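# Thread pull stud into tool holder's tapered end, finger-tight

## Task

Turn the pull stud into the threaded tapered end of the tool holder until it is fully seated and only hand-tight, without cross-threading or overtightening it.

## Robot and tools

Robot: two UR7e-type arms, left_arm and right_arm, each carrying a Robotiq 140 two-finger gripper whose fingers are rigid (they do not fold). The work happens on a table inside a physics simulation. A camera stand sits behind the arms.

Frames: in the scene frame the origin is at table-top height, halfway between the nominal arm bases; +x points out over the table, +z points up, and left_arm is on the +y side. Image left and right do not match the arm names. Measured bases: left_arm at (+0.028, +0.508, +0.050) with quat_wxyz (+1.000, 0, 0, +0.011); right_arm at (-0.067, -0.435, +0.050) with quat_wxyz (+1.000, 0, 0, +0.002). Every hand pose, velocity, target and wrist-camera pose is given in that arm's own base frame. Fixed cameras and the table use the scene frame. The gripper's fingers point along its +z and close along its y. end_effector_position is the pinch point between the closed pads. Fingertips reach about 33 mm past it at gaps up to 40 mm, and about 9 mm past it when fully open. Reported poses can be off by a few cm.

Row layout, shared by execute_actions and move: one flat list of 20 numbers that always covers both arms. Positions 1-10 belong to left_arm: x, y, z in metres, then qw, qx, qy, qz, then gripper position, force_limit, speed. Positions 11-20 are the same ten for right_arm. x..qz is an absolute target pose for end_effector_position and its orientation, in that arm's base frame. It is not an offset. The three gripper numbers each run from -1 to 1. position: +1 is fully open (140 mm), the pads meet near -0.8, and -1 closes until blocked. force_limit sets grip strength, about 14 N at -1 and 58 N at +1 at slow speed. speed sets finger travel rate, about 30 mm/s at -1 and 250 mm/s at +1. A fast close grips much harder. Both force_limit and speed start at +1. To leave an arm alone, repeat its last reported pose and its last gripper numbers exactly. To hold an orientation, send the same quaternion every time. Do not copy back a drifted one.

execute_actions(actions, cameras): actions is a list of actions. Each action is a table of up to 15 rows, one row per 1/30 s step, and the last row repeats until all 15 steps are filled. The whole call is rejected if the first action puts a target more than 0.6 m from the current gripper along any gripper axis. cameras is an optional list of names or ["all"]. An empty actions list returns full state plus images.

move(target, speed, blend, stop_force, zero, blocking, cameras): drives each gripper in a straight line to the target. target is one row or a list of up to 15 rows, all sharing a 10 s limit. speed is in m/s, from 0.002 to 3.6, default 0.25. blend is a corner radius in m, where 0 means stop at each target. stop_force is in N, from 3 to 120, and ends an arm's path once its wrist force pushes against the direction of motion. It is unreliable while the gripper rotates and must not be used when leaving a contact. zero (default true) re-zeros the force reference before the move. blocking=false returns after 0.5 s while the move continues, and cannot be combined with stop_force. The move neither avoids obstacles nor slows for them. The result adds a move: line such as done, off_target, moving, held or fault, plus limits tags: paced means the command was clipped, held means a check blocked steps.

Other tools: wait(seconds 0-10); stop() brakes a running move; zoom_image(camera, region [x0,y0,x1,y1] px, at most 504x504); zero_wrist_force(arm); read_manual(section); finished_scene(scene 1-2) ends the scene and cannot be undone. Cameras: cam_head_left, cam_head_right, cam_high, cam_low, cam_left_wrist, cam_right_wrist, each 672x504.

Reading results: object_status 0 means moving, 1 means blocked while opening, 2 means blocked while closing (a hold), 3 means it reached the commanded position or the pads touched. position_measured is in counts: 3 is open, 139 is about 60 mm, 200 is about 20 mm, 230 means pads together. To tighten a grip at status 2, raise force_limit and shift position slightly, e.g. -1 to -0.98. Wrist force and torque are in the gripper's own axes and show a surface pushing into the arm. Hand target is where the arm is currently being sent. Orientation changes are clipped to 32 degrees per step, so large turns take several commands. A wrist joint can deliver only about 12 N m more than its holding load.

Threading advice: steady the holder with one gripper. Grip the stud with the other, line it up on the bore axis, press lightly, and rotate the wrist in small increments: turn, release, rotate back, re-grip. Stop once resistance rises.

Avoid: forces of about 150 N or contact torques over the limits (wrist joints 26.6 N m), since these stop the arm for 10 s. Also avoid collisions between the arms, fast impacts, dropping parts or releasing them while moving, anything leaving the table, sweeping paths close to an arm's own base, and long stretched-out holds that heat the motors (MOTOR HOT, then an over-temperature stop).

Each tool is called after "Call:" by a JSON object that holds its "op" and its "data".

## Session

Call:
{"op": "execute_actions", "data": {"actions": []}}

Scene clock: 0.00 s.
left_arm: end_effector_position=(+0.1357, +0.0020, +0.3243) position_measured=3 object_status=3 end_effector_quat_wxyz=(+0.678, -0.075, -0.663, +0.310) | right_arm: end_effector_position=(+0.3914, +0.1795, +0.1970) position_measured=3 object_status=3 end_effector_quat_wxyz=(+0.063, +0.860, +0.288, +0.417)
Joint positions: left_arm=[-0.083 -1.361 1.865 -0.383 -1.967 0.588] | right_arm=[0.033 -2.196 2.688 -2.928 -1.464 2.578]
Joint velocities: within noise
Joint torques (N m): no reading
Wrist force (N): no reading
Wrist torque (N m): no reading
Wrist force, peak (N): no reading
Hand target: left_arm +0.1357, +0.0020, +0.3243; +0.678, -0.075, -0.663, +0.310 | right_arm +0.3914, +0.1795, +0.1970; +0.063, +0.860, +0.288, +0.417
Tool commands: left_gripper/position=+1.0 left_gripper/force_limit=+1.0 left_gripper/speed=+1.0 right_gripper/position=+1.0 right_gripper/force_limit=+1.0 right_gripper/speed=+1.0

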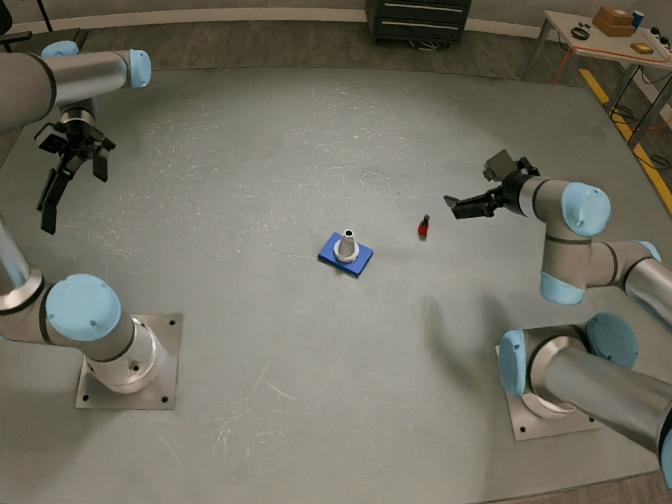

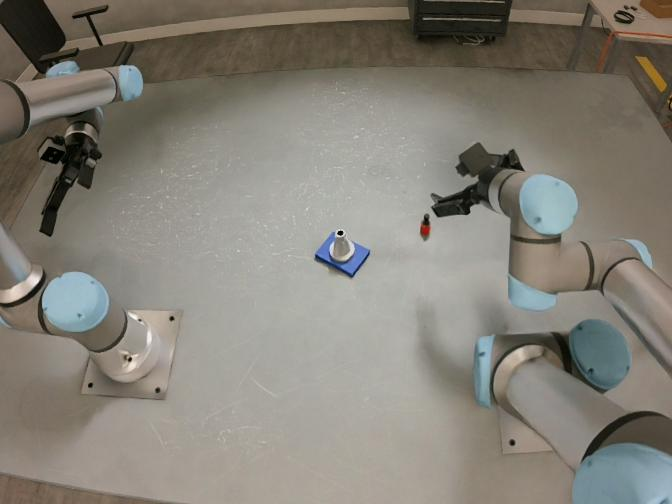

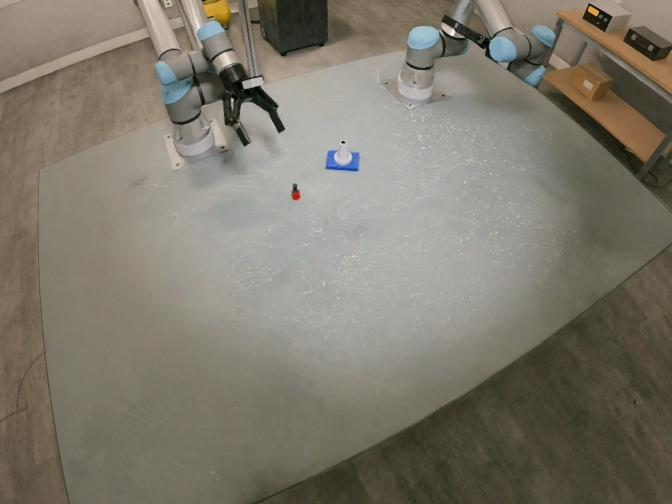

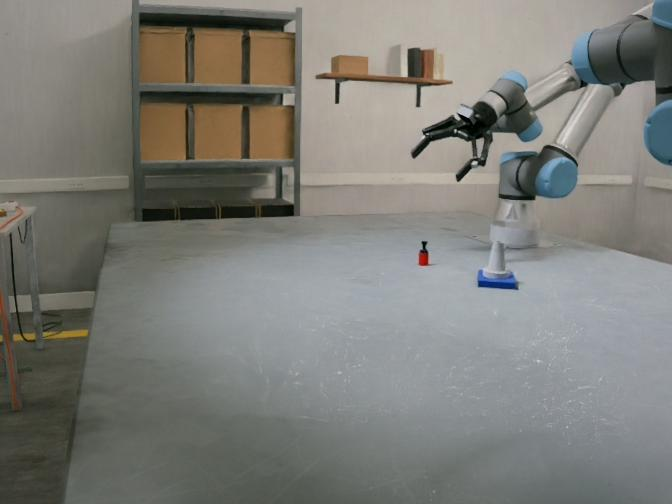

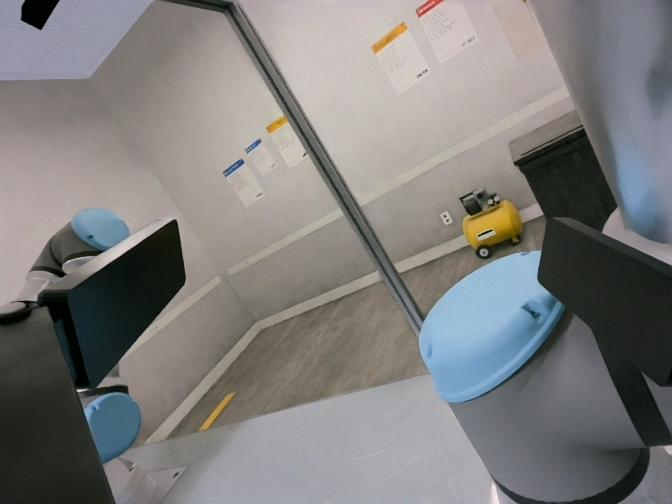

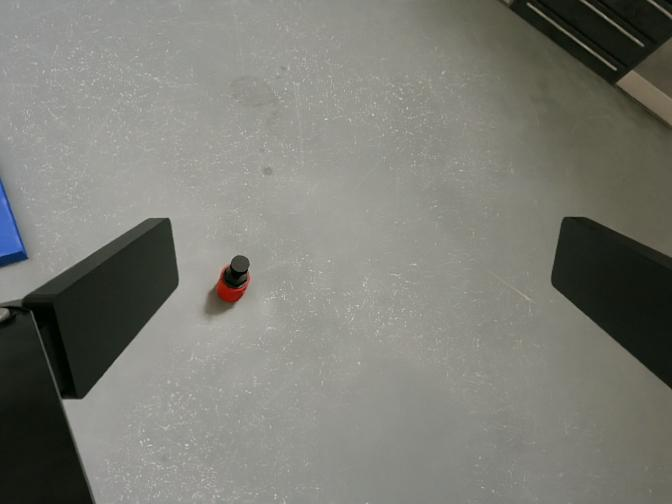

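Call:
{"op": "move", "data": {"target": [0.1357,0.0020,0.3243,0.678,-0.075,-0.663,0.310,1,1,1,0.56,0.36,0.32,0,1,0,0,1,1,1], "speed": 0.4, "cameras": ["cam_right_wrist"]}}

Call:
{"op": "zoom_image", "data": {"camera": "cam_right_wrist", "region": [170, 150, 570, 400]}}

Scene clock: 7.50 s.
left_arm: end_effector_position=(+0.1357, +0.0020, +0.3243) position_measured=3 object_status=3 end_effector_quat_wxyz=(+0.678, -0.075, -0.663, +0.310) | right_arm: end_effector_position=(+0.5600, +0.3599, +0.3200) position_measured=3 object_status=3 end_effector_quat_wxyz=(+0.000, +1.000, +0.000, +0.000)
Joint positions: left_arm=[-0.083 -1.361 1.865 -0.384 -1.967 0.588] | right_arm=[0.37 -1.164 0.963 -1.37 -1.571 3.511]
Joint torques (N m): left_arm=[9.68 -36.16 -24.56 -0.21 -0.99 -1.75] | right_arm=[8.39 -34.81 -34.55 -1.31 0.33 0.33]
Wrist force (N): left_arm=[-0.4 0.2 0.3] | right_arm=[-1.3 0.6 -1.1]
Wrist torque (N m): left_arm=[0.05 0.08 0.06] | right_arm=[0.15 0.06 0.32]
Wrist force, peak (N): left_arm=[-0.3 0.6 0.1] | right_arm=[-3.3 0.2 -0.6]
Hand target: left_arm +0.1357, +0.0020, +0.3243; +0.678, -0.075, -0.663, +0.310 | right_arm +0.5600, +0.3600, +0.3200; +0.000, +1.000, +0.000, +0.000
Off the commanded pose: left_arm 0.000 m, 0 deg | right_arm 0.000 m, 0 deg.
move: done
Images, in order (width x height): cam_right_wrist 672x504.

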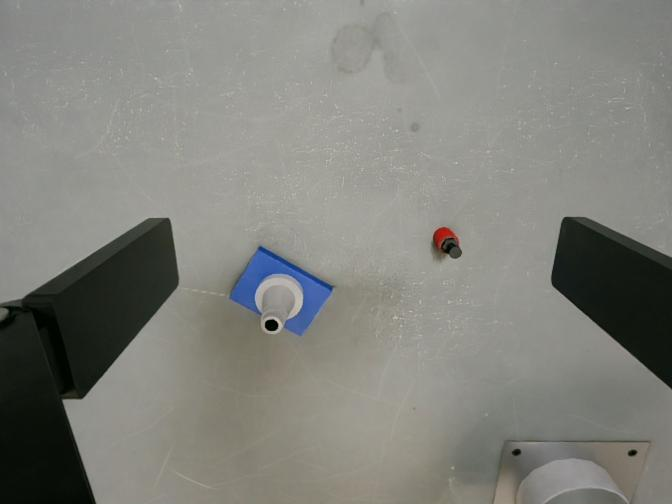

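Scaled by 1.260 from the camera's 672x504 image, which has a finer 960x720 frame.

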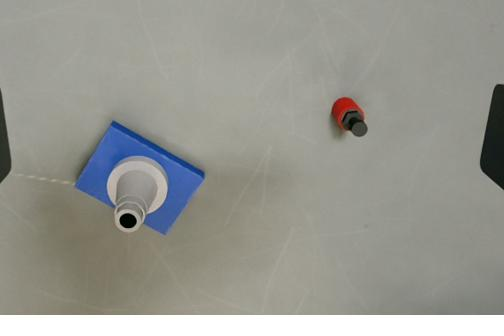

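Call:
{"op": "move", "data": {"target": [[0.1357,0.0020,0.3243,0.678,-0.075,-0.663,0.310,1,1,1,0.52,0.30,0.26,0,0.3624,0.932,0,-0.3,-1,0],[0.1357,0.0020,0.3243,0.678,-0.075,-0.663,0.310,1,1,1,0.453,0.234,0.18,0,-0.7374,0.6755,0,-0.3,-1,0],[0.1357,0.0020,0.3243,0.678,-0.075,-0.663,0.310,1,1,1,0.453,0.234,0.14,0,-0.8968,-0.4425,0,-0.3,-1,0],[0.1357,0.0020,0.3243,0.678,-0.075,-0.663,0.310,1,1,1,0.453,0.234,0.10,0,0,-1,0,-0.3,-1,0]], "speed": 0.8, "cameras": ["cam_right_wrist","cam_low"]}}

Call:
{"op": "zoom_image", "data": {"camera": "cam_right_wrist", "region": [280, 120, 430, 270]}}

Call:
{"op": "zoom_image", "data": {"camera": "cam_low", "region": [390, 190, 530, 300]}}

Scene clock: 29.83 s.
left_arm: end_effector_position=(+0.1357, +0.0020, +0.3243) position_measured=3 object_status=3 end_effector_quat_wxyz=(+0.678, -0.075, -0.663, +0.310) | right_arm: end_effector_position=(+0.4530, +0.2340, +0.0999) position_measured=167 object_status=3 end_effector_quat_wxyz=(+0.000, +0.000, +1.000, +0.000)
Joint positions: left_arm=[-0.083 -1.361 1.865 -0.384 -1.967 0.588] | right_arm=[0.212 -1.474 1.935 -2.032 -1.571 -6.071]
Joint torques (N m): left_arm=[10.12 -34.21 -24.28 0.36 -2.18 -0.14] | right_arm=[-3.52 -25.54 -29.02 -1.27 -0.37 -0.63]
Wrist force (N): left_arm=[0.1 0.4 -0.1] | right_arm=[-1.6 0.0 -1.5]
Wrist torque (N m): left_arm=[0.08 -0.02 0.06] | right_arm=[0.02 0.09 0.20]
Wrist force, peak (N): left_arm=[0.1 0.7 0.2] | right_arm=[-2.0 0.7 -1.5]
Hand target: left_arm +0.1357, +0.0020, +0.3243; +0.678, -0.075, -0.663, +0.310 | right_arm +0.4530, +0.2340, +0.1000; +0.000, +0.000, +1.000, +0.000
Off the commanded pose: left_arm 0.000 m, 0 deg | right_arm 0.000 m, 0 deg.
move: done
Images, in order (width x height): cam_low 672x504, cam_right_wrist 672x504.

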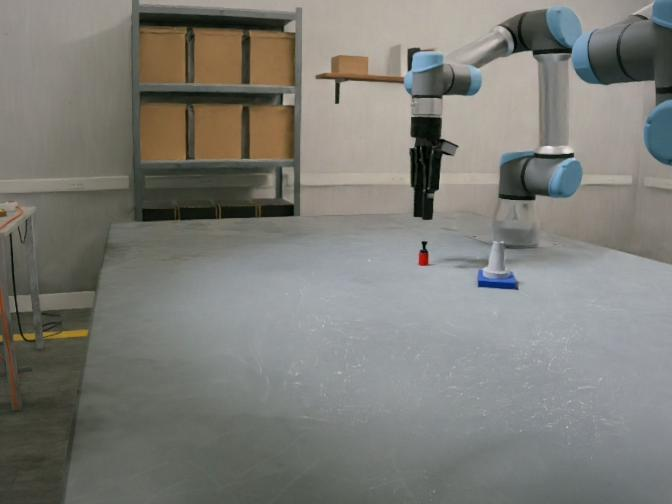

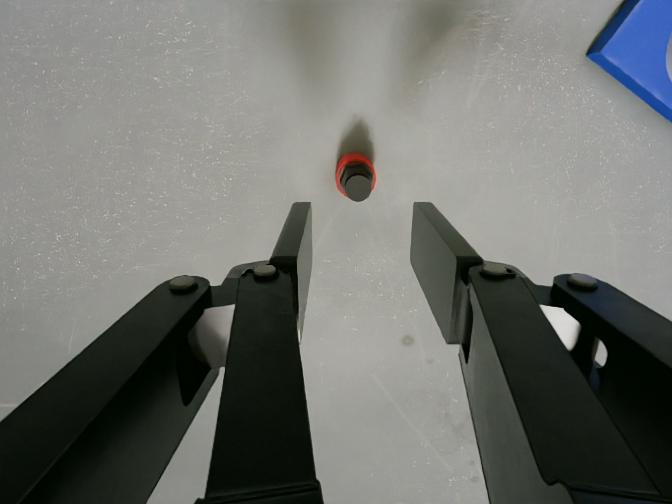

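Scaled by 3.360 from the camera's 672x504 image, which has a finer 960x720 frame.

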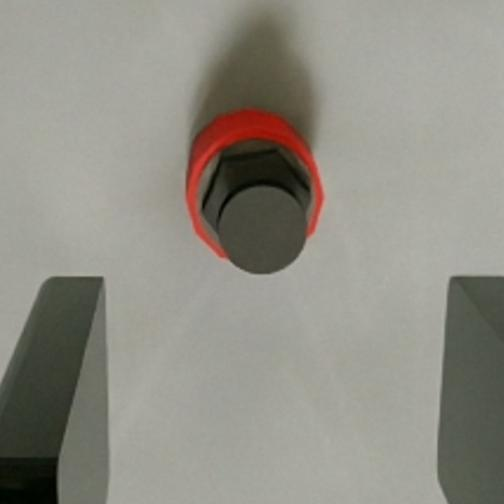

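Scaled by 3.600 from the camera's 672x504 image, which has a finer 960x720 frame.

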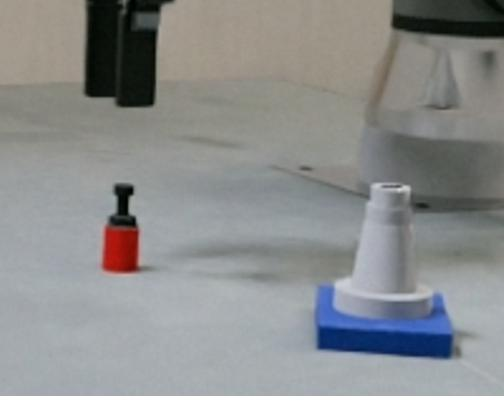

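Call:
{"op": "move", "data": {"target": [[0.1357,0.0020,0.3243,0.678,-0.075,-0.663,0.310,1,1,1,0.449,0.2362,0.0235,0,0,-1,0,-0.3,-1,0],[0.1357,0.0020,0.3243,0.678,-0.075,-0.663,0.310,1,1,1,0.449,0.2362,0.0235,0,0,-1,0,-1,0,-1]], "speed": 0.15, "cameras": ["cam_right_wrist","cam_low"]}}

Call:
{"op": "zoom_image", "data": {"camera": "cam_right_wrist", "region": [280, 150, 430, 290]}}

Call:
{"op": "zoom_image", "data": {"camera": "cam_low", "region": [390, 190, 530, 300]}}

Scene clock: 44.33 s.
left_arm: end_effector_position=(+0.1357, +0.0020, +0.3243) position_measured=3 object_status=3 end_effector_quat_wxyz=(+0.678, -0.075, -0.663, +0.310) | right_arm: end_effector_position=(+0.4490, +0.2362, +0.0235) position_measured=211 object_status=0 end_effector_quat_wxyz=(+0.000, +0.000, +1.000, +0.000)
Joint positions: left_arm=[-0.083 -1.361 1.865 -0.384 -1.967 0.588] | right_arm=[0.218 -1.374 2.047 -2.244 -1.571 -6.065]
Joint torques (N m): left_arm=[10 -33.2 -25.03 0.63 -1.95 0.86] | right_arm=[-7.97 -39.81 -19.47 -3.91 0.81 -0.28]
Wrist force (N): left_arm=[-0.2 0.1 0.0] | right_arm=[-1.3 -1.4 -4.1]
Wrist torque (N m): left_arm=[0.02 0.04 0.05] | right_arm=[0.05 0.11 0.23]
Wrist force, peak (N): left_arm=[-0.4 0.4 0.3] | right_arm=[-1.4 -1.6 -4.6]
Hand target: left_arm +0.1357, +0.0020, +0.3243; +0.678, -0.075, -0.663, +0.310 | right_arm +0.4490, +0.2362, +0.0235; +0.000, +0.000, +1.000, +0.000
Off the commanded pose: left_arm 0.000 m, 0 deg | right_arm 0.000 m, 0 deg.
move: done
Images, in order (width x height): cam_low 672x504, cam_right_wrist 672x504.

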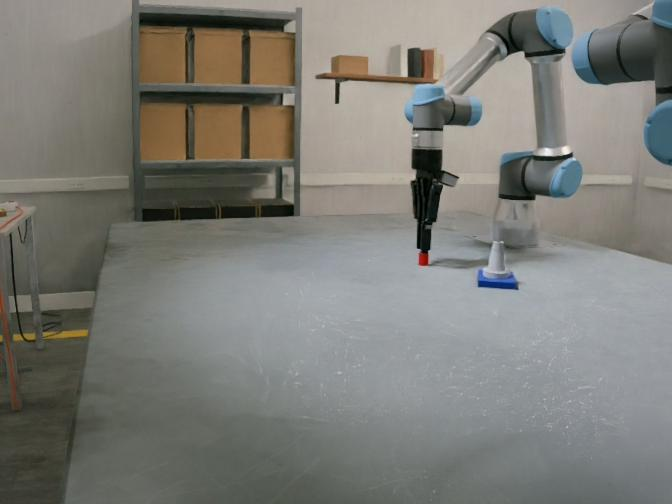

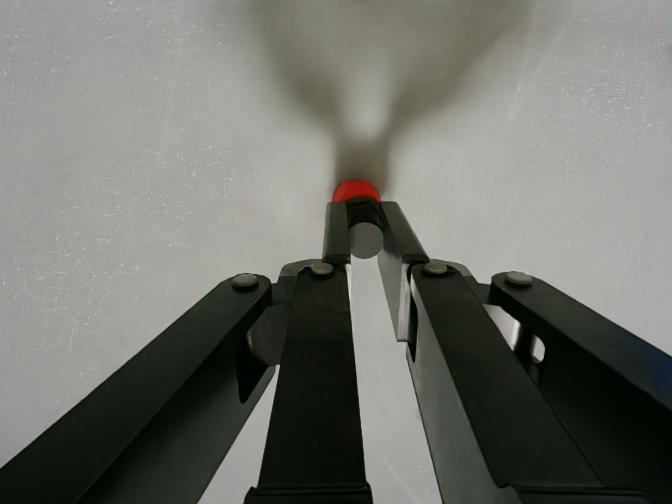

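Scaled by 3.360 from the camera's 672x504 image, which has a finer 960x720 frame.

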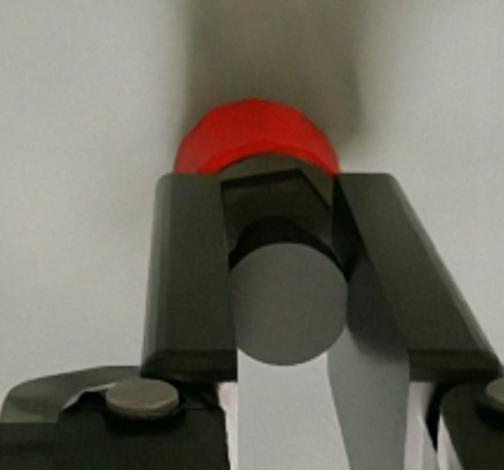

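Scaled by 3.600 from the camera's 672x504 image, which has a finer 960x720 frame.

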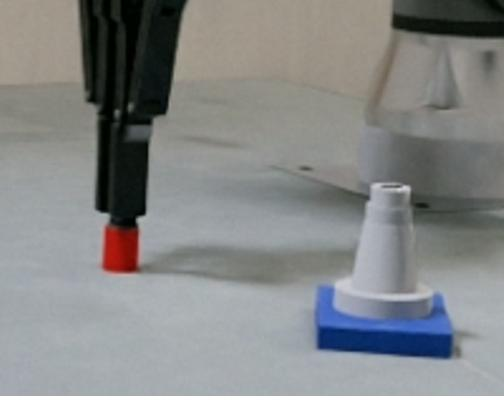

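Call:
{"op": "move", "data": {"target": [[0.1357,0.0020,0.3243,0.678,-0.075,-0.663,0.310,1,1,1,0.449,0.2362,0.0235,0,0,-1,0,-0.5,0,-0.5],[0.1357,0.0020,0.3243,0.678,-0.075,-0.663,0.310,1,1,1,0.4445,0.2366,0.0235,0,0,-1,0,-0.5,0,-0.5],[0.1357,0.0020,0.3243,0.678,-0.075,-0.663,0.310,1,1,1,0.4445,0.2366,0.0235,0,0,-1,0,-1,0,-1]], "speed": 0.05}}

Call:
{"op": "move", "data": {"target": [[0.1357,0.0020,0.3243,0.678,-0.075,-0.663,0.310,1,1,1,0.4445,0.2366,0.14,0,0,-1,0,-1,0,-1]], "speed": 0.1, "cameras": ["cam_right_wrist","cam_low"]}}

Call:
{"op": "zoom_image", "data": {"camera": "cam_right_wrist", "region": [280, 150, 430, 290]}}

Call:
{"op": "zoom_image", "data": {"camera": "cam_low", "region": [390, 160, 530, 300]}}

Scene clock: 64.10 s.
left_arm: end_effector_position=(+0.1357, +0.0020, +0.3243) position_measured=3 object_status=3 end_effector_quat_wxyz=(+0.678, -0.075, -0.663, +0.310) | right_arm: end_effector_position=(+0.4445, +0.2366, +0.0235) position_measured=211 object_status=0 end_effector_quat_wxyz=(+0.000, +0.000, +1.000, +0.000)
Joint positions: left_arm=[-0.083 -1.361 1.865 -0.384 -1.967 0.588] | right_arm=[0.221 -1.382 2.057 -2.247 -1.571 -6.062]
Joint torques (N m): left_arm=[10.03 -33.07 -23.9 0.94 -1.96 1.47] | right_arm=[-4.4 -14.19 -28.21 -1.48 0.81 -0.34]
Wrist force (N): left_arm=[0.0 0.3 0.0] | right_arm=[-1.2 -2.2 -6.0]
Wrist torque (N m): left_arm=[0.07 0.00 0.05] | right_arm=[0.10 0.10 0.23]
Wrist force, peak (N): left_arm=[0.0 0.6 -0.2] | right_arm=[-1.2 -2.2 -6.0]
Hand target: left_arm +0.1357, +0.0020, +0.3243; +0.678, -0.075, -0.663, +0.310 | right_arm +0.4445, +0.2366, +0.0235; +0.000, +0.000, +1.000, +0.000
Off the commanded pose: left_arm 0.000 m, 0 deg | right_arm 0.000 m, 0 deg.
move: done

Scene clock: 65.70 s.
left_arm: end_effector_position=(+0.1357, +0.0020, +0.3243) position_measured=3 object_status=3 end_effector_quat_wxyz=(+0.678, -0.075, -0.663, +0.310) | right_arm: end_effector_position=(+0.4445, +0.2366, +0.1401) position_measured=211 object_status=2 end_effector_quat_wxyz=(+0.000, +0.000, +1.000, +0.000)
Joint positions: left_arm=[-0.083 -1.361 1.865 -0.384 -1.967 0.588] | right_arm=[0.221 -1.529 1.882 -1.925 -1.571 -6.062]
Joint torques (N m): left_arm=[9.52 -32.54 -24.07 1.07 -2.03 1.66] | right_arm=[-8.35 -13.56 -19.61 -3.11 1.2 0.56]
Wrist force (N): left_arm=[-0.1 0.3 0.1] | right_arm=[-1.3 0.1 -0.6]
Wrist torque (N m): left_arm=[0.06 0.01 0.06] | right_arm=[0.07 0.04 0.25]
Wrist force, peak (N): left_arm=[-0.2 0.4 0.3] | right_arm=[-1.5 -2.2 -5.4]
Hand target: left_arm +0.1357, +0.0020, +0.3243; +0.678, -0.075, -0.663, +0.310 | right_arm +0.4445, +0.2366, +0.1400; +0.000, +0.000, +1.000, +0.000
Off the commanded pose: left_arm 0.000 m, 0 deg | right_arm 0.000 m, 0 deg.
move: done
Images, in order (width x height): cam_low 672x504, cam_right_wrist 672x504.

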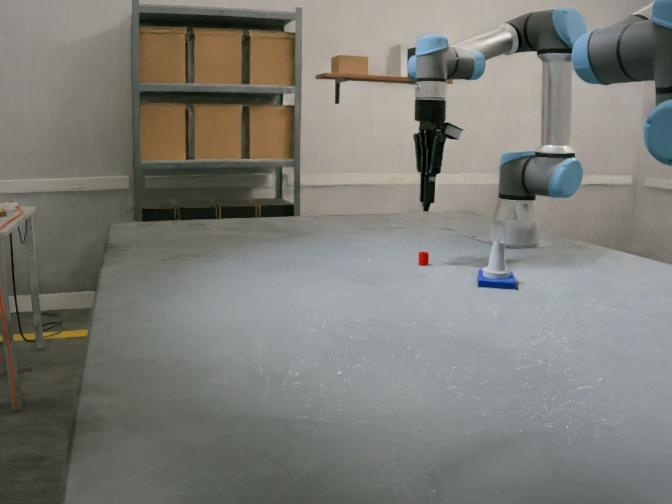

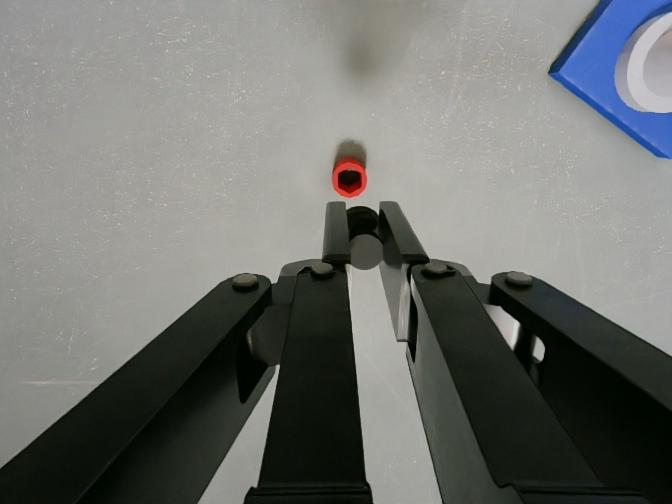

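Scaled by 3.360 from the camera's 672x504 image, which has a finer 960x720 frame.

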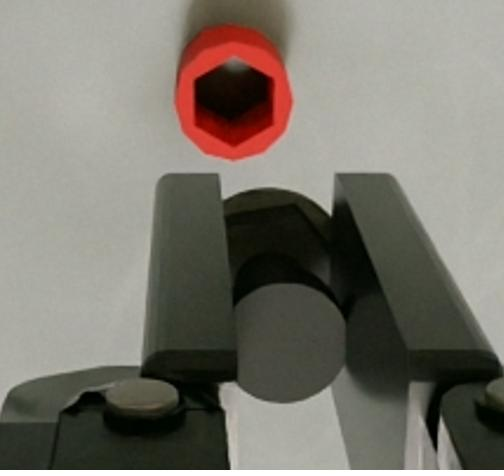

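Scaled by 3.600 from the camera's 672x504 image, which has a finer 960x720 frame.

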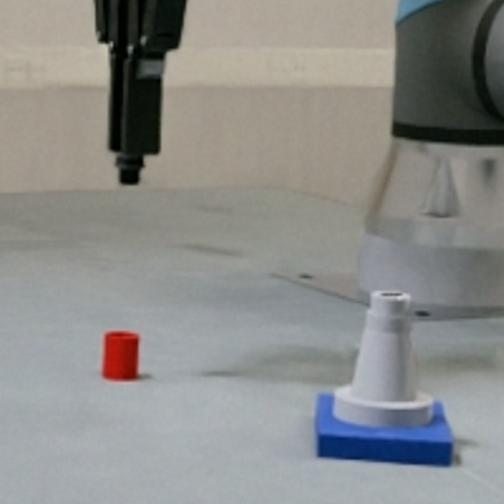

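Call:
{"op": "move", "data": {"target": [0.1357,0.0020,0.3243,0.678,-0.075,-0.663,0.310,1,1,1,0.374,0.4425,0.138,0,0,-1,0,-1,0,-1], "speed": 0.2, "cameras": ["cam_right_wrist","cam_low","cam_head_left","cam_head_right"]}}

Call:
{"op": "zoom_image", "data": {"camera": "cam_right_wrist", "region": [280, 130, 430, 270]}}

Call:
{"op": "zoom_image", "data": {"camera": "cam_low", "region": [470, 200, 530, 270]}}

Call:
{"op": "zoom_image", "data": {"camera": "cam_head_left", "region": [320, 190, 380, 260]}}

Call:
{"op": "zoom_image", "data": {"camera": "cam_head_right", "region": [310, 190, 370, 260]}}

Scene clock: 77.97 s.
left_arm: end_effector_position=(+0.1357, +0.0020, +0.3243) position_measured=3 object_status=3 end_effector_quat_wxyz=(+0.678, -0.075, -0.663, +0.310) | right_arm: end_effector_position=(+0.3740, +0.4424, +0.1379) position_measured=211 object_status=2 end_effector_quat_wxyz=(+0.000, +0.000, +1.000, +0.000)
Joint positions: left_arm=[-0.083 -1.361 1.865 -0.384 -1.967 0.588] | right_arm=[0.637 -1.349 1.682 -1.903 -1.571 -5.646]
Joint torques (N m): left_arm=[9.68 -31.61 -24 1.27 -2.05 1.55] | right_arm=[3.6 -44.45 -21.68 -4.21 -0.56 0.11]
Wrist force (N): left_arm=[0.1 0.2 0.2] | right_arm=[-1.2 0.4 -1.2]
Wrist torque (N m): left_arm=[0.05 -0.04 0.06] | right_arm=[0.13 0.00 0.34]
Wrist force, peak (N): left_arm=[0.1 0.5 0.3] | right_arm=[-2.7 -2.0 -0.5]
Hand target: left_arm +0.1357, +0.0020, +0.3243; +0.678, -0.075, -0.663, +0.310 | right_arm +0.3740, +0.4425, +0.1380; +0.000, +0.000, +1.000, +0.000
Off the commanded pose: left_arm 0.000 m, 0 deg | right_arm 0.000 m, 0 deg.
move: done
Images, in order (width x height): cam_head_left 672x504, cam_head_right 672x504, cam_low 672x504, cam_right_wrist 672x504.

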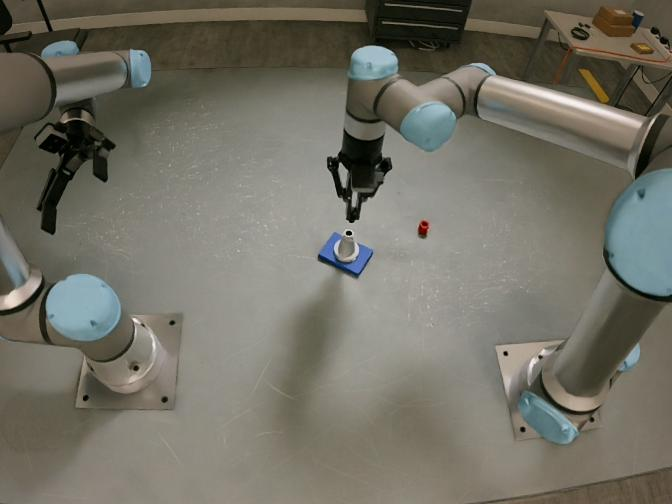

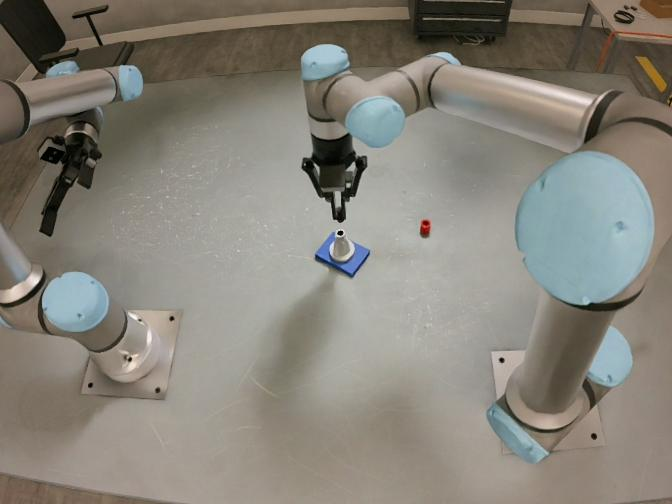

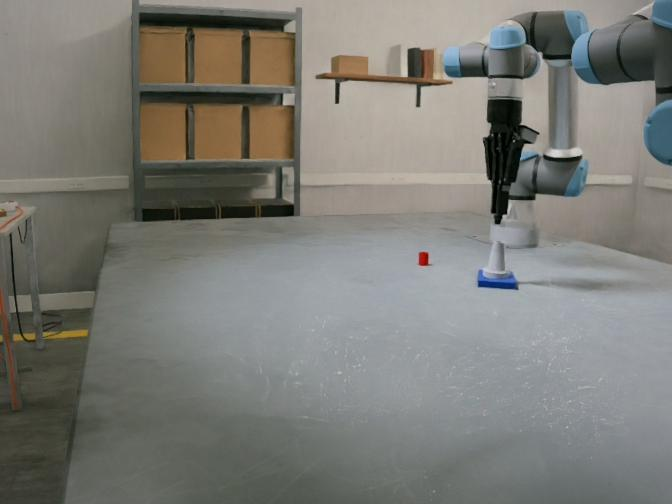

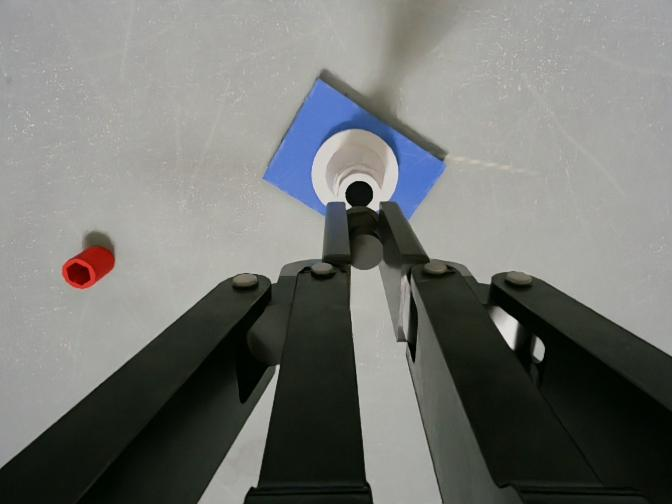

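Scaled by 3.360 from the camera's 672x504 image, which has a finer 960x720 frame.

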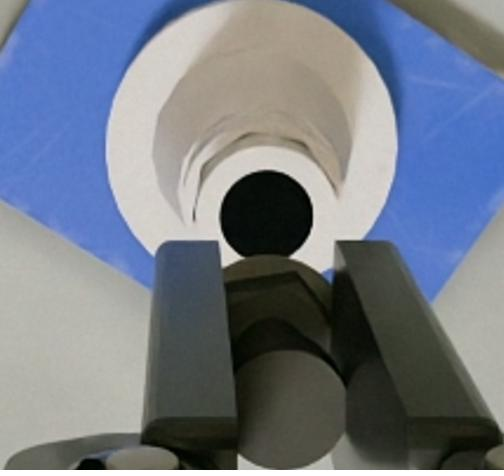

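Scaled by 7.200 from the camera's 672x504 image, which has a finer 960x720 frame.

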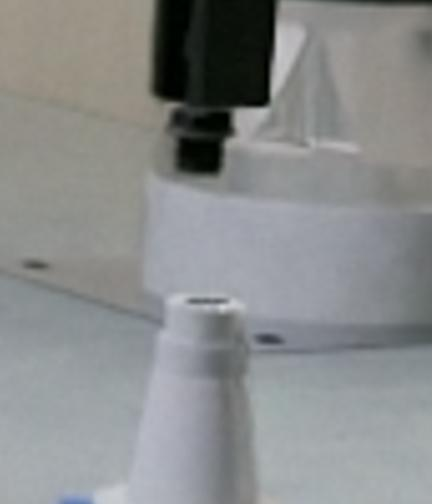

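Scaled by 7.200 from the camera's 672x504 image, which has a finer 960x720 frame.

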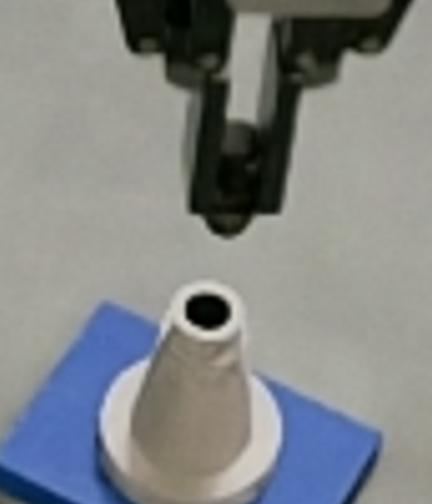

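Scaled by 7.200 from the camera's 672x504 image, which has a finer 960x720 frame.

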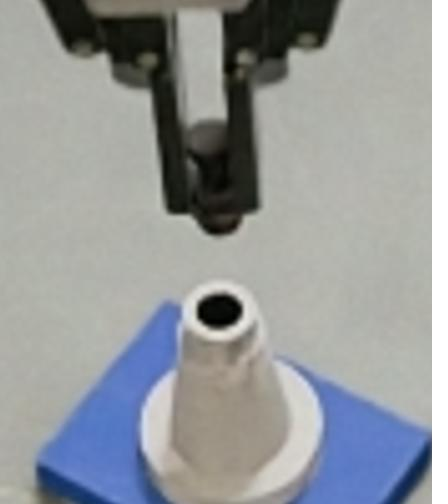

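Call:
{"op": "move", "data": {"target": [0.1357,0.0020,0.3243,0.678,-0.075,-0.663,0.310,1,1,1,0.3700,0.4445,0.111,0,0,-1,0,-1,0,-1], "speed": 0.05, "stop_force": 6, "cameras": ["cam_low","cam_head_left","cam_head_right"]}}

Call:
{"op": "zoom_image", "data": {"camera": "cam_low", "region": [470, 200, 530, 270]}}

Call:
{"op": "zoom_image", "data": {"camera": "cam_head_left", "region": [325, 205, 365, 245]}}

Call:
{"op": "zoom_image", "data": {"camera": "cam_head_right", "region": [320, 205, 360, 245]}}

Scene clock: 93.37 s.
left_arm: end_effector_position=(+0.1357, +0.0020, +0.3243) position_measured=3 object_status=3 end_effector_quat_wxyz=(+0.678, -0.075, -0.663, +0.310) | right_arm: end_effector_position=(+0.3700, +0.4445, +0.1110) position_measured=211 object_status=2 end_effector_quat_wxyz=(+0.000, +0.000, +1.000, +0.000)
Joint positions: left_arm=[-0.083 -1.361 1.865 -0.384 -1.967 0.588] | right_arm=[0.644 -1.329 1.729 -1.971 -1.571 -5.639]
Joint torques (N m): left_arm=[9.51 -30.44 -24.21 1.6 -2.05 1.54] | right_arm=[-9.26 -47.6 -33.23 -2.58 1.46 -0.57]
Wrist force (N): left_arm=[0.0 0.6 0.3] | right_arm=[-1.6 0.2 -1.2]
Wrist torque (N m): left_arm=[0.13 0.01 0.06] | right_arm=[0.10 0.08 0.21]
Wrist force, peak (N): left_arm=[0.0 0.6 0.3] | right_arm=[-1.5 0.4 -2.1]
Hand target: left_arm +0.1357, +0.0020, +0.3243; +0.678, -0.075, -0.663, +0.310 | right_arm +0.3700, +0.4445, +0.1110; +0.000, +0.000, +1.000, +0.000
Off the commanded pose: left_arm 0.000 m, 0 deg | right_arm 0.000 m, 0 deg.
move: done
Images, in order (width x height): cam_head_left 672x504, cam_head_right 672x504, cam_low 672x504.

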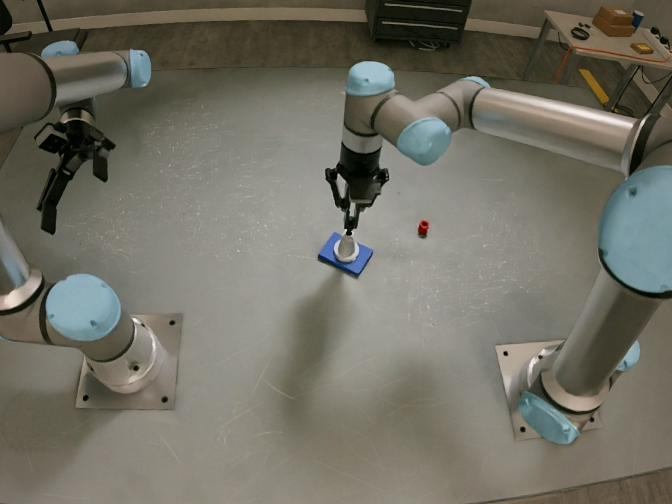

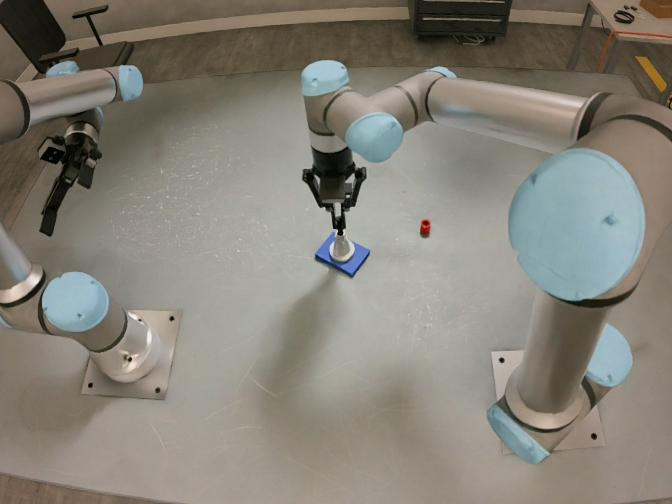

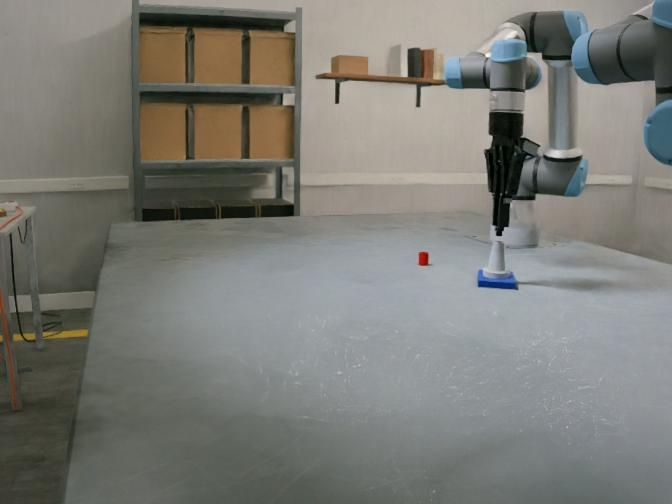

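Scaled by 7.200 from the camera's 672x504 image, which has a finer 960x720 frame.

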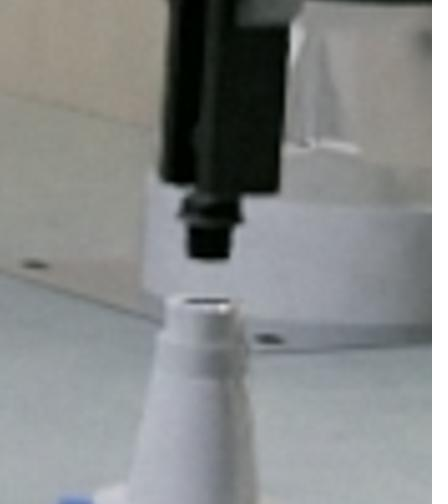

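Scaled by 12.600 from the camera's 672x504 image, which has a finer 960x720 frame.

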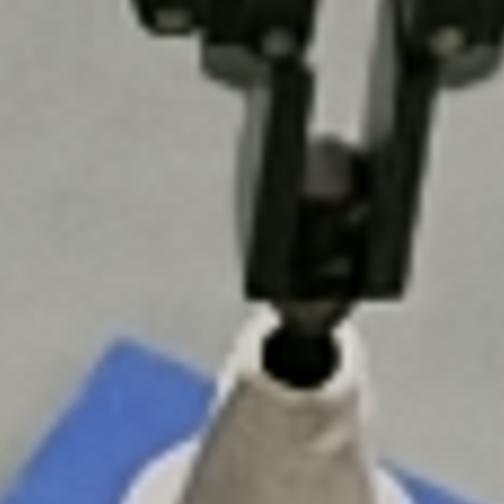

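Scaled by 12.600 from the camera's 672x504 image, which has a finer 960x720 frame.

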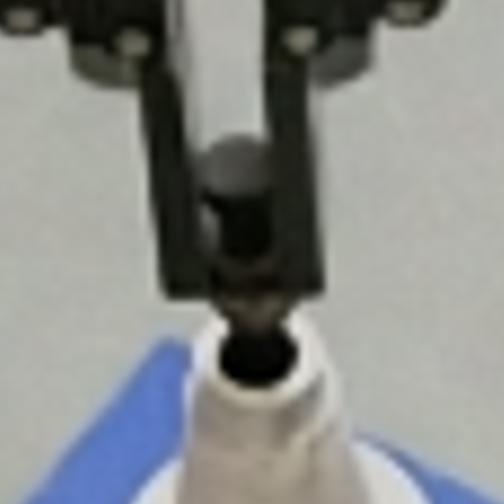

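Call:
{"op": "move", "data": {"target": [0.1357,0.0020,0.3243,0.678,-0.075,-0.663,0.310,1,1,1,0.3699,0.4447,0.092,0,0,-1,0,-1,0,-1], "speed": 0.01, "stop_force": 8, "cameras": ["cam_low","cam_head_left","cam_head_right"]}}

Call:
{"op": "zoom_image", "data": {"camera": "cam_low", "region": [470, 200, 530, 270]}}

Call:
{"op": "zoom_image", "data": {"camera": "cam_head_left", "region": [325, 205, 365, 245]}}

Call:
{"op": "zoom_image", "data": {"camera": "cam_head_right", "region": [320, 205, 360, 245]}}

Scene clock: 104.83 s.
left_arm: end_effector_position=(+0.1357, +0.0020, +0.3243) position_measured=3 object_status=3 end_effector_quat_wxyz=(+0.678, -0.075, -0.663, +0.310) | right_arm: end_effector_position=(+0.3699, +0.4447, +0.0949) position_measured=211 object_status=2 end_effector_quat_wxyz=(+0.000, +0.000, +1.000, +0.000)
Joint positions: left_arm=[-0.083 -1.361 1.865 -0.384 -1.967 0.588] | right_arm=[0.644 -1.313 1.754 -2.012 -1.571 -5.639]
Joint torques (N m): left_arm=[10.08 -29.98 -23.49 2 -2.04 1.56] | right_arm=[4.91 -41.71 -28.04 -0.54 1.1 0.64]
Wrist force (N): left_arm=[-0.1 0.2 -0.1] | right_arm=[-2.7 1.6 -9.4]
Wrist torque (N m): left_arm=[0.04 0.01 0.06] | right_arm=[0.12 0.07 0.21]
Wrist force, peak (N): left_arm=[0.1 0.6 -0.4] | right_arm=[0.2 0.4 -21.4]
Hand target: left_arm +0.1357, +0.0020, +0.3243; +0.678, -0.075, -0.663, +0.310 | right_arm +0.3699, +0.4447, +0.0949; +0.000, +0.000, +1.000, +0.000
Off the commanded pose: left_arm 0.000 m, 0 deg | right_arm 0.003 m, 0 deg.
move: contact (right_arm)
Images, in order (width x height): cam_head_left 672x504, cam_head_right 672x504, cam_low 672x504.

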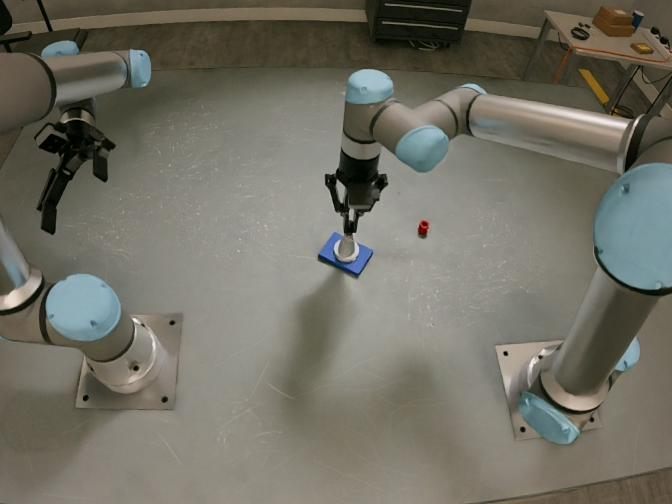

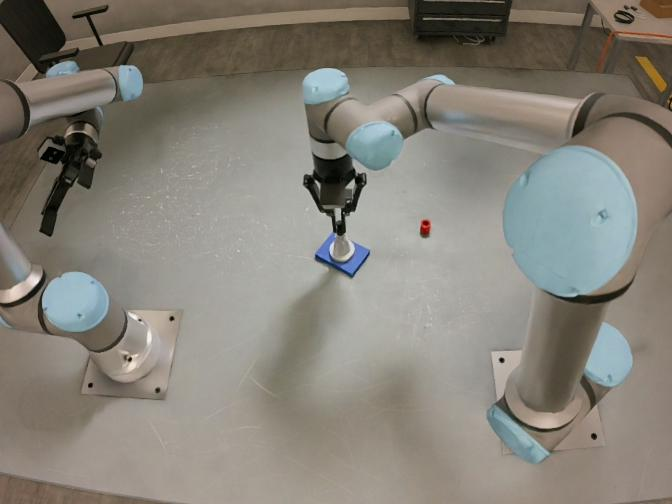

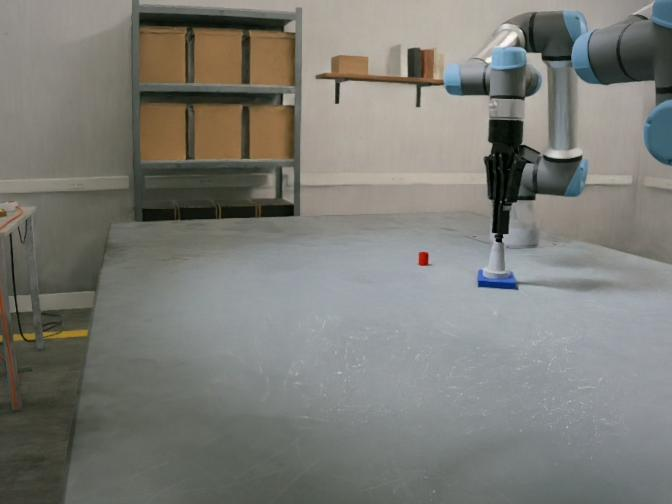

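Scaled by 7.200 from the camera's 672x504 image, which has a finer 960x720 frame.

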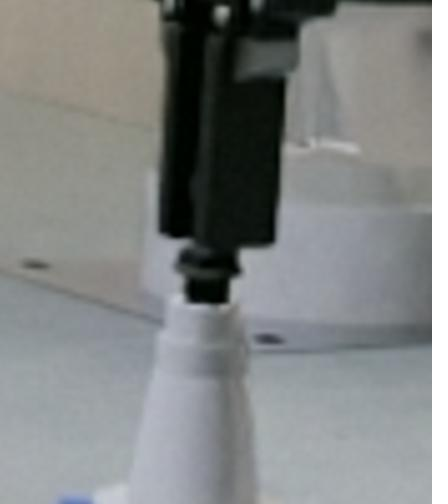

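Scaled by 12.600 from the camera's 672x504 image, which has a finer 960x720 frame.

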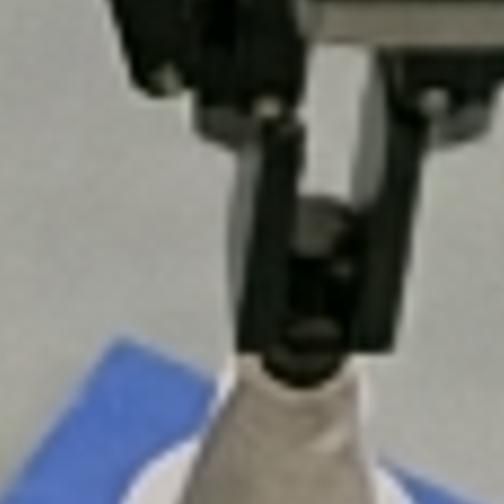

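Scaled by 12.600 from the camera's 672x504 image, which has a finer 960x720 frame.

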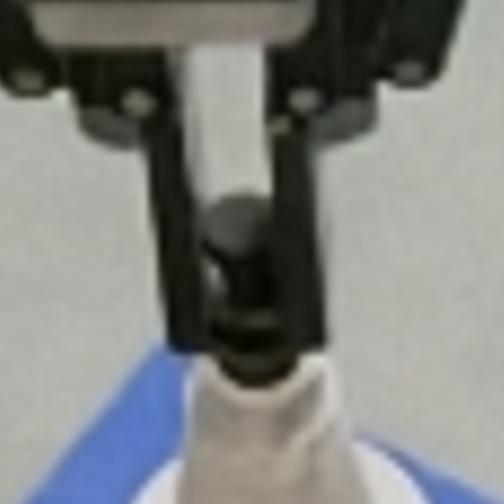

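Call:
{"op": "move", "data": {"target": [[0.1357,0.0020,0.3243,0.678,-0.075,-0.663,0.310,1,1,1,0.3699,0.4447,0.0946,0,-0.9127,-0.4086,0,-1,0,-1],[0.1357,0.0020,0.3243,0.678,-0.075,-0.663,0.310,1,1,1,0.3699,0.4447,0.0942,0,-0.7459,0.6661,0,-1,0,-1]], "speed": 0.45, "stop_force": 35}}

Call:
{"op": "move", "data": {"target": [0.1357,0.0020,0.3243,0.678,-0.075,-0.663,0.310,1,1,1,0.3699,0.4447,0.0938,0,0.3035,0.9528,0,-1,0,-1], "speed": 0.45, "stop_force": 30}}

Scene clock: 120.67 s.
left_arm: end_effector_position=(+0.1357, +0.0020, +0.3243) position_measured=3 object_status=3 end_effector_quat_wxyz=(+0.678, -0.075, -0.663, +0.310) | right_arm: end_effector_position=(+0.3699, +0.4447, +0.0942) position_measured=211 object_status=2 end_effector_quat_wxyz=(+0.000, +0.746, -0.666, +0.000)
Joint positions: left_arm=[-0.083 -1.361 1.865 -0.384 -1.967 0.588] | right_arm=[0.644 -1.312 1.755 -2.014 -1.571 -1.039]
Joint torques (N m): left_arm=[9.97 -28.83 -23.73 2.51 -2.06 1.67] | right_arm=[10.89 -16.42 -24.16 2.07 2.43 1.42]
Wrist force (N): left_arm=[-0.3 0.3 -0.1] | right_arm=[-2.7 -6.1 -12.2]
Wrist torque (N m): left_arm=[0.05 0.06 0.06] | right_arm=[0.57 0.07 0.33]
Wrist force, peak (N): left_arm=[0.3 0.6 0.3] | right_arm=[-4.1 -5.9 -15.3]
Hand target: left_arm +0.1357, +0.0020, +0.3243; +0.678, -0.075, -0.663, +0.310 | right_arm +0.3699, +0.4447, +0.0942; +0.000, +0.746, -0.666, +0.000
Off the commanded pose: left_arm 0.000 m, 0 deg | right_arm 0.000 m, 0 deg.
move: done

Scene clock: 124.13 s.
left_arm: end_effector_position=(+0.1357, +0.0020, +0.3243) position_measured=3 object_status=3 end_effector_quat_wxyz=(+0.678, -0.075, -0.663, +0.310) | right_arm: end_effector_position=(+0.3699, +0.4447, +0.0938) position_measured=211 object_status=2 end_effector_quat_wxyz=(+0.000, +0.304, +0.953, +0.000)
Joint positions: left_arm=[-0.083 -1.361 1.865 -0.384 -1.967 0.588] | right_arm=[0.644 -1.312 1.755 -2.015 -1.571 1.261]
Joint torques (N m): left_arm=[9.44 -28.4 -24.02 2.74 -2.02 1.56] | right_arm=[8.22 -16.52 -25.04 2.03 1.28 1.43]
Wrist force (N): left_arm=[-0.1 0.0 -0.1] | right_arm=[-3.0 5.7 -12.3]
Wrist torque (N m): left_arm=[0.00 0.02 0.06] | right_arm=[-0.26 0.11 0.34]
Wrist force, peak (N): left_arm=[-0.5 0.1 0.3] | right_arm=[-5.2 0.5 -20.1]
Hand target: left_arm +0.1357, +0.0020, +0.3243; +0.678, -0.075, -0.663, +0.310 | right_arm +0.3699, +0.4447, +0.0938; +0.000, +0.304, +0.953, +0.000
Off the commanded pose: left_arm 0.000 m, 0 deg | right_arm 0.000 m, 0 deg.
move: done

Call:
{"op": "move", "data": {"target": [[0.1357,0.0020,0.3243,0.678,-0.075,-0.663,0.310,1,1,1,0.3699,0.4447,0.0931,0,0.9937,0.1122,0,-1,0,-1],[0.1357,0.0020,0.3243,0.678,-0.075,-0.663,0.310,1,1,1,0.3699,0.4447,0.0924,0,0.5086,-0.8610,0,-1,0,-1]], "speed": 0.45, "stop_force": 35, "cameras": ["cam_low"]}}

Call:
{"op": "zoom_image", "data": {"camera": "cam_low", "region": [470, 200, 530, 270]}}

Scene clock: 133.13 s.
left_arm: end_effector_position=(+0.1357, +0.0020, +0.3243) position_measured=3 object_status=3 end_effector_quat_wxyz=(+0.678, -0.075, -0.663, +0.310) | right_arm: end_effector_position=(+0.3699, +0.4446, +0.0930) position_measured=211 object_status=2 end_effector_quat_wxyz=(+0.000, +0.994, +0.113, +0.000)
Joint positions: left_arm=[-0.083 -1.361 1.865 -0.384 -1.967 0.588] | right_arm=[0.644 -1.311 1.757 -2.016 -1.57 3.56]
Joint torques (N m): left_arm=[9.59 -27.03 -24.16 3.07 -2 1.57] | right_arm=[-4.74 -14.13 4.98 1.36 3.78 1.62]
Wrist force (N): left_arm=[0.0 0.2 0.0] | right_arm=[3.3 5.4 -48.8]
Wrist torque (N m): left_arm=[0.05 0.00 0.06] | right_arm=[-0.17 0.21 0.15]
Wrist force, peak (N): left_arm=[0.6 0.4 -0.2] | right_arm=[3.6 5.2 -48.9]
Hand target: left_arm +0.1357, +0.0020, +0.3243; +0.678, -0.075, -0.663, +0.310 | right_arm +0.3699, +0.4446, +0.0930; +0.000, +0.994, +0.113, +0.000
Off the commanded pose: left_arm 0.000 m, 0 deg | right_arm 0.001 m, 132 deg.
move: contact (right_arm); path passed 1 of 2 targets
Images, in order (width x height): cam_low 672x504.

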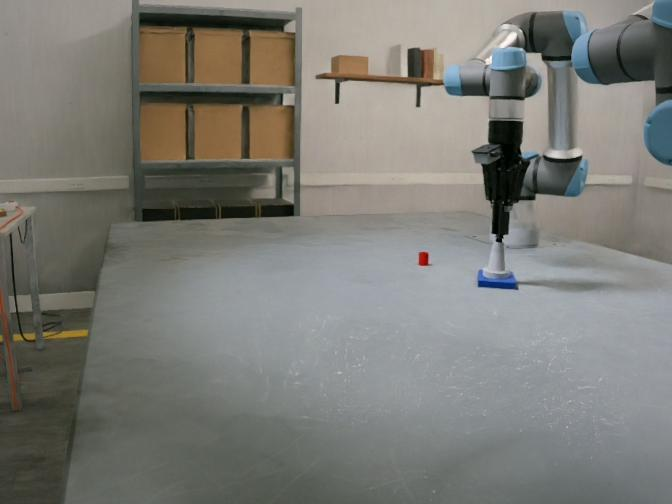

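Scaled by 7.200 from the camera's 672x504 image, which has a finer 960x720 frame.

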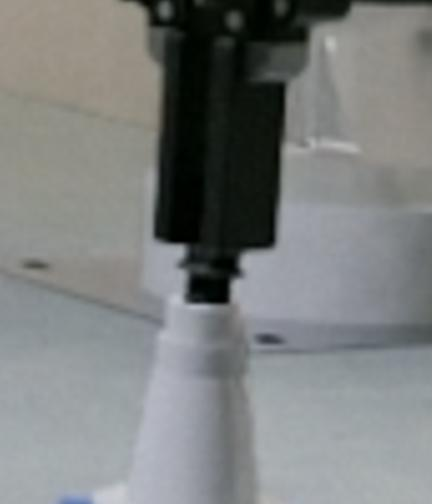

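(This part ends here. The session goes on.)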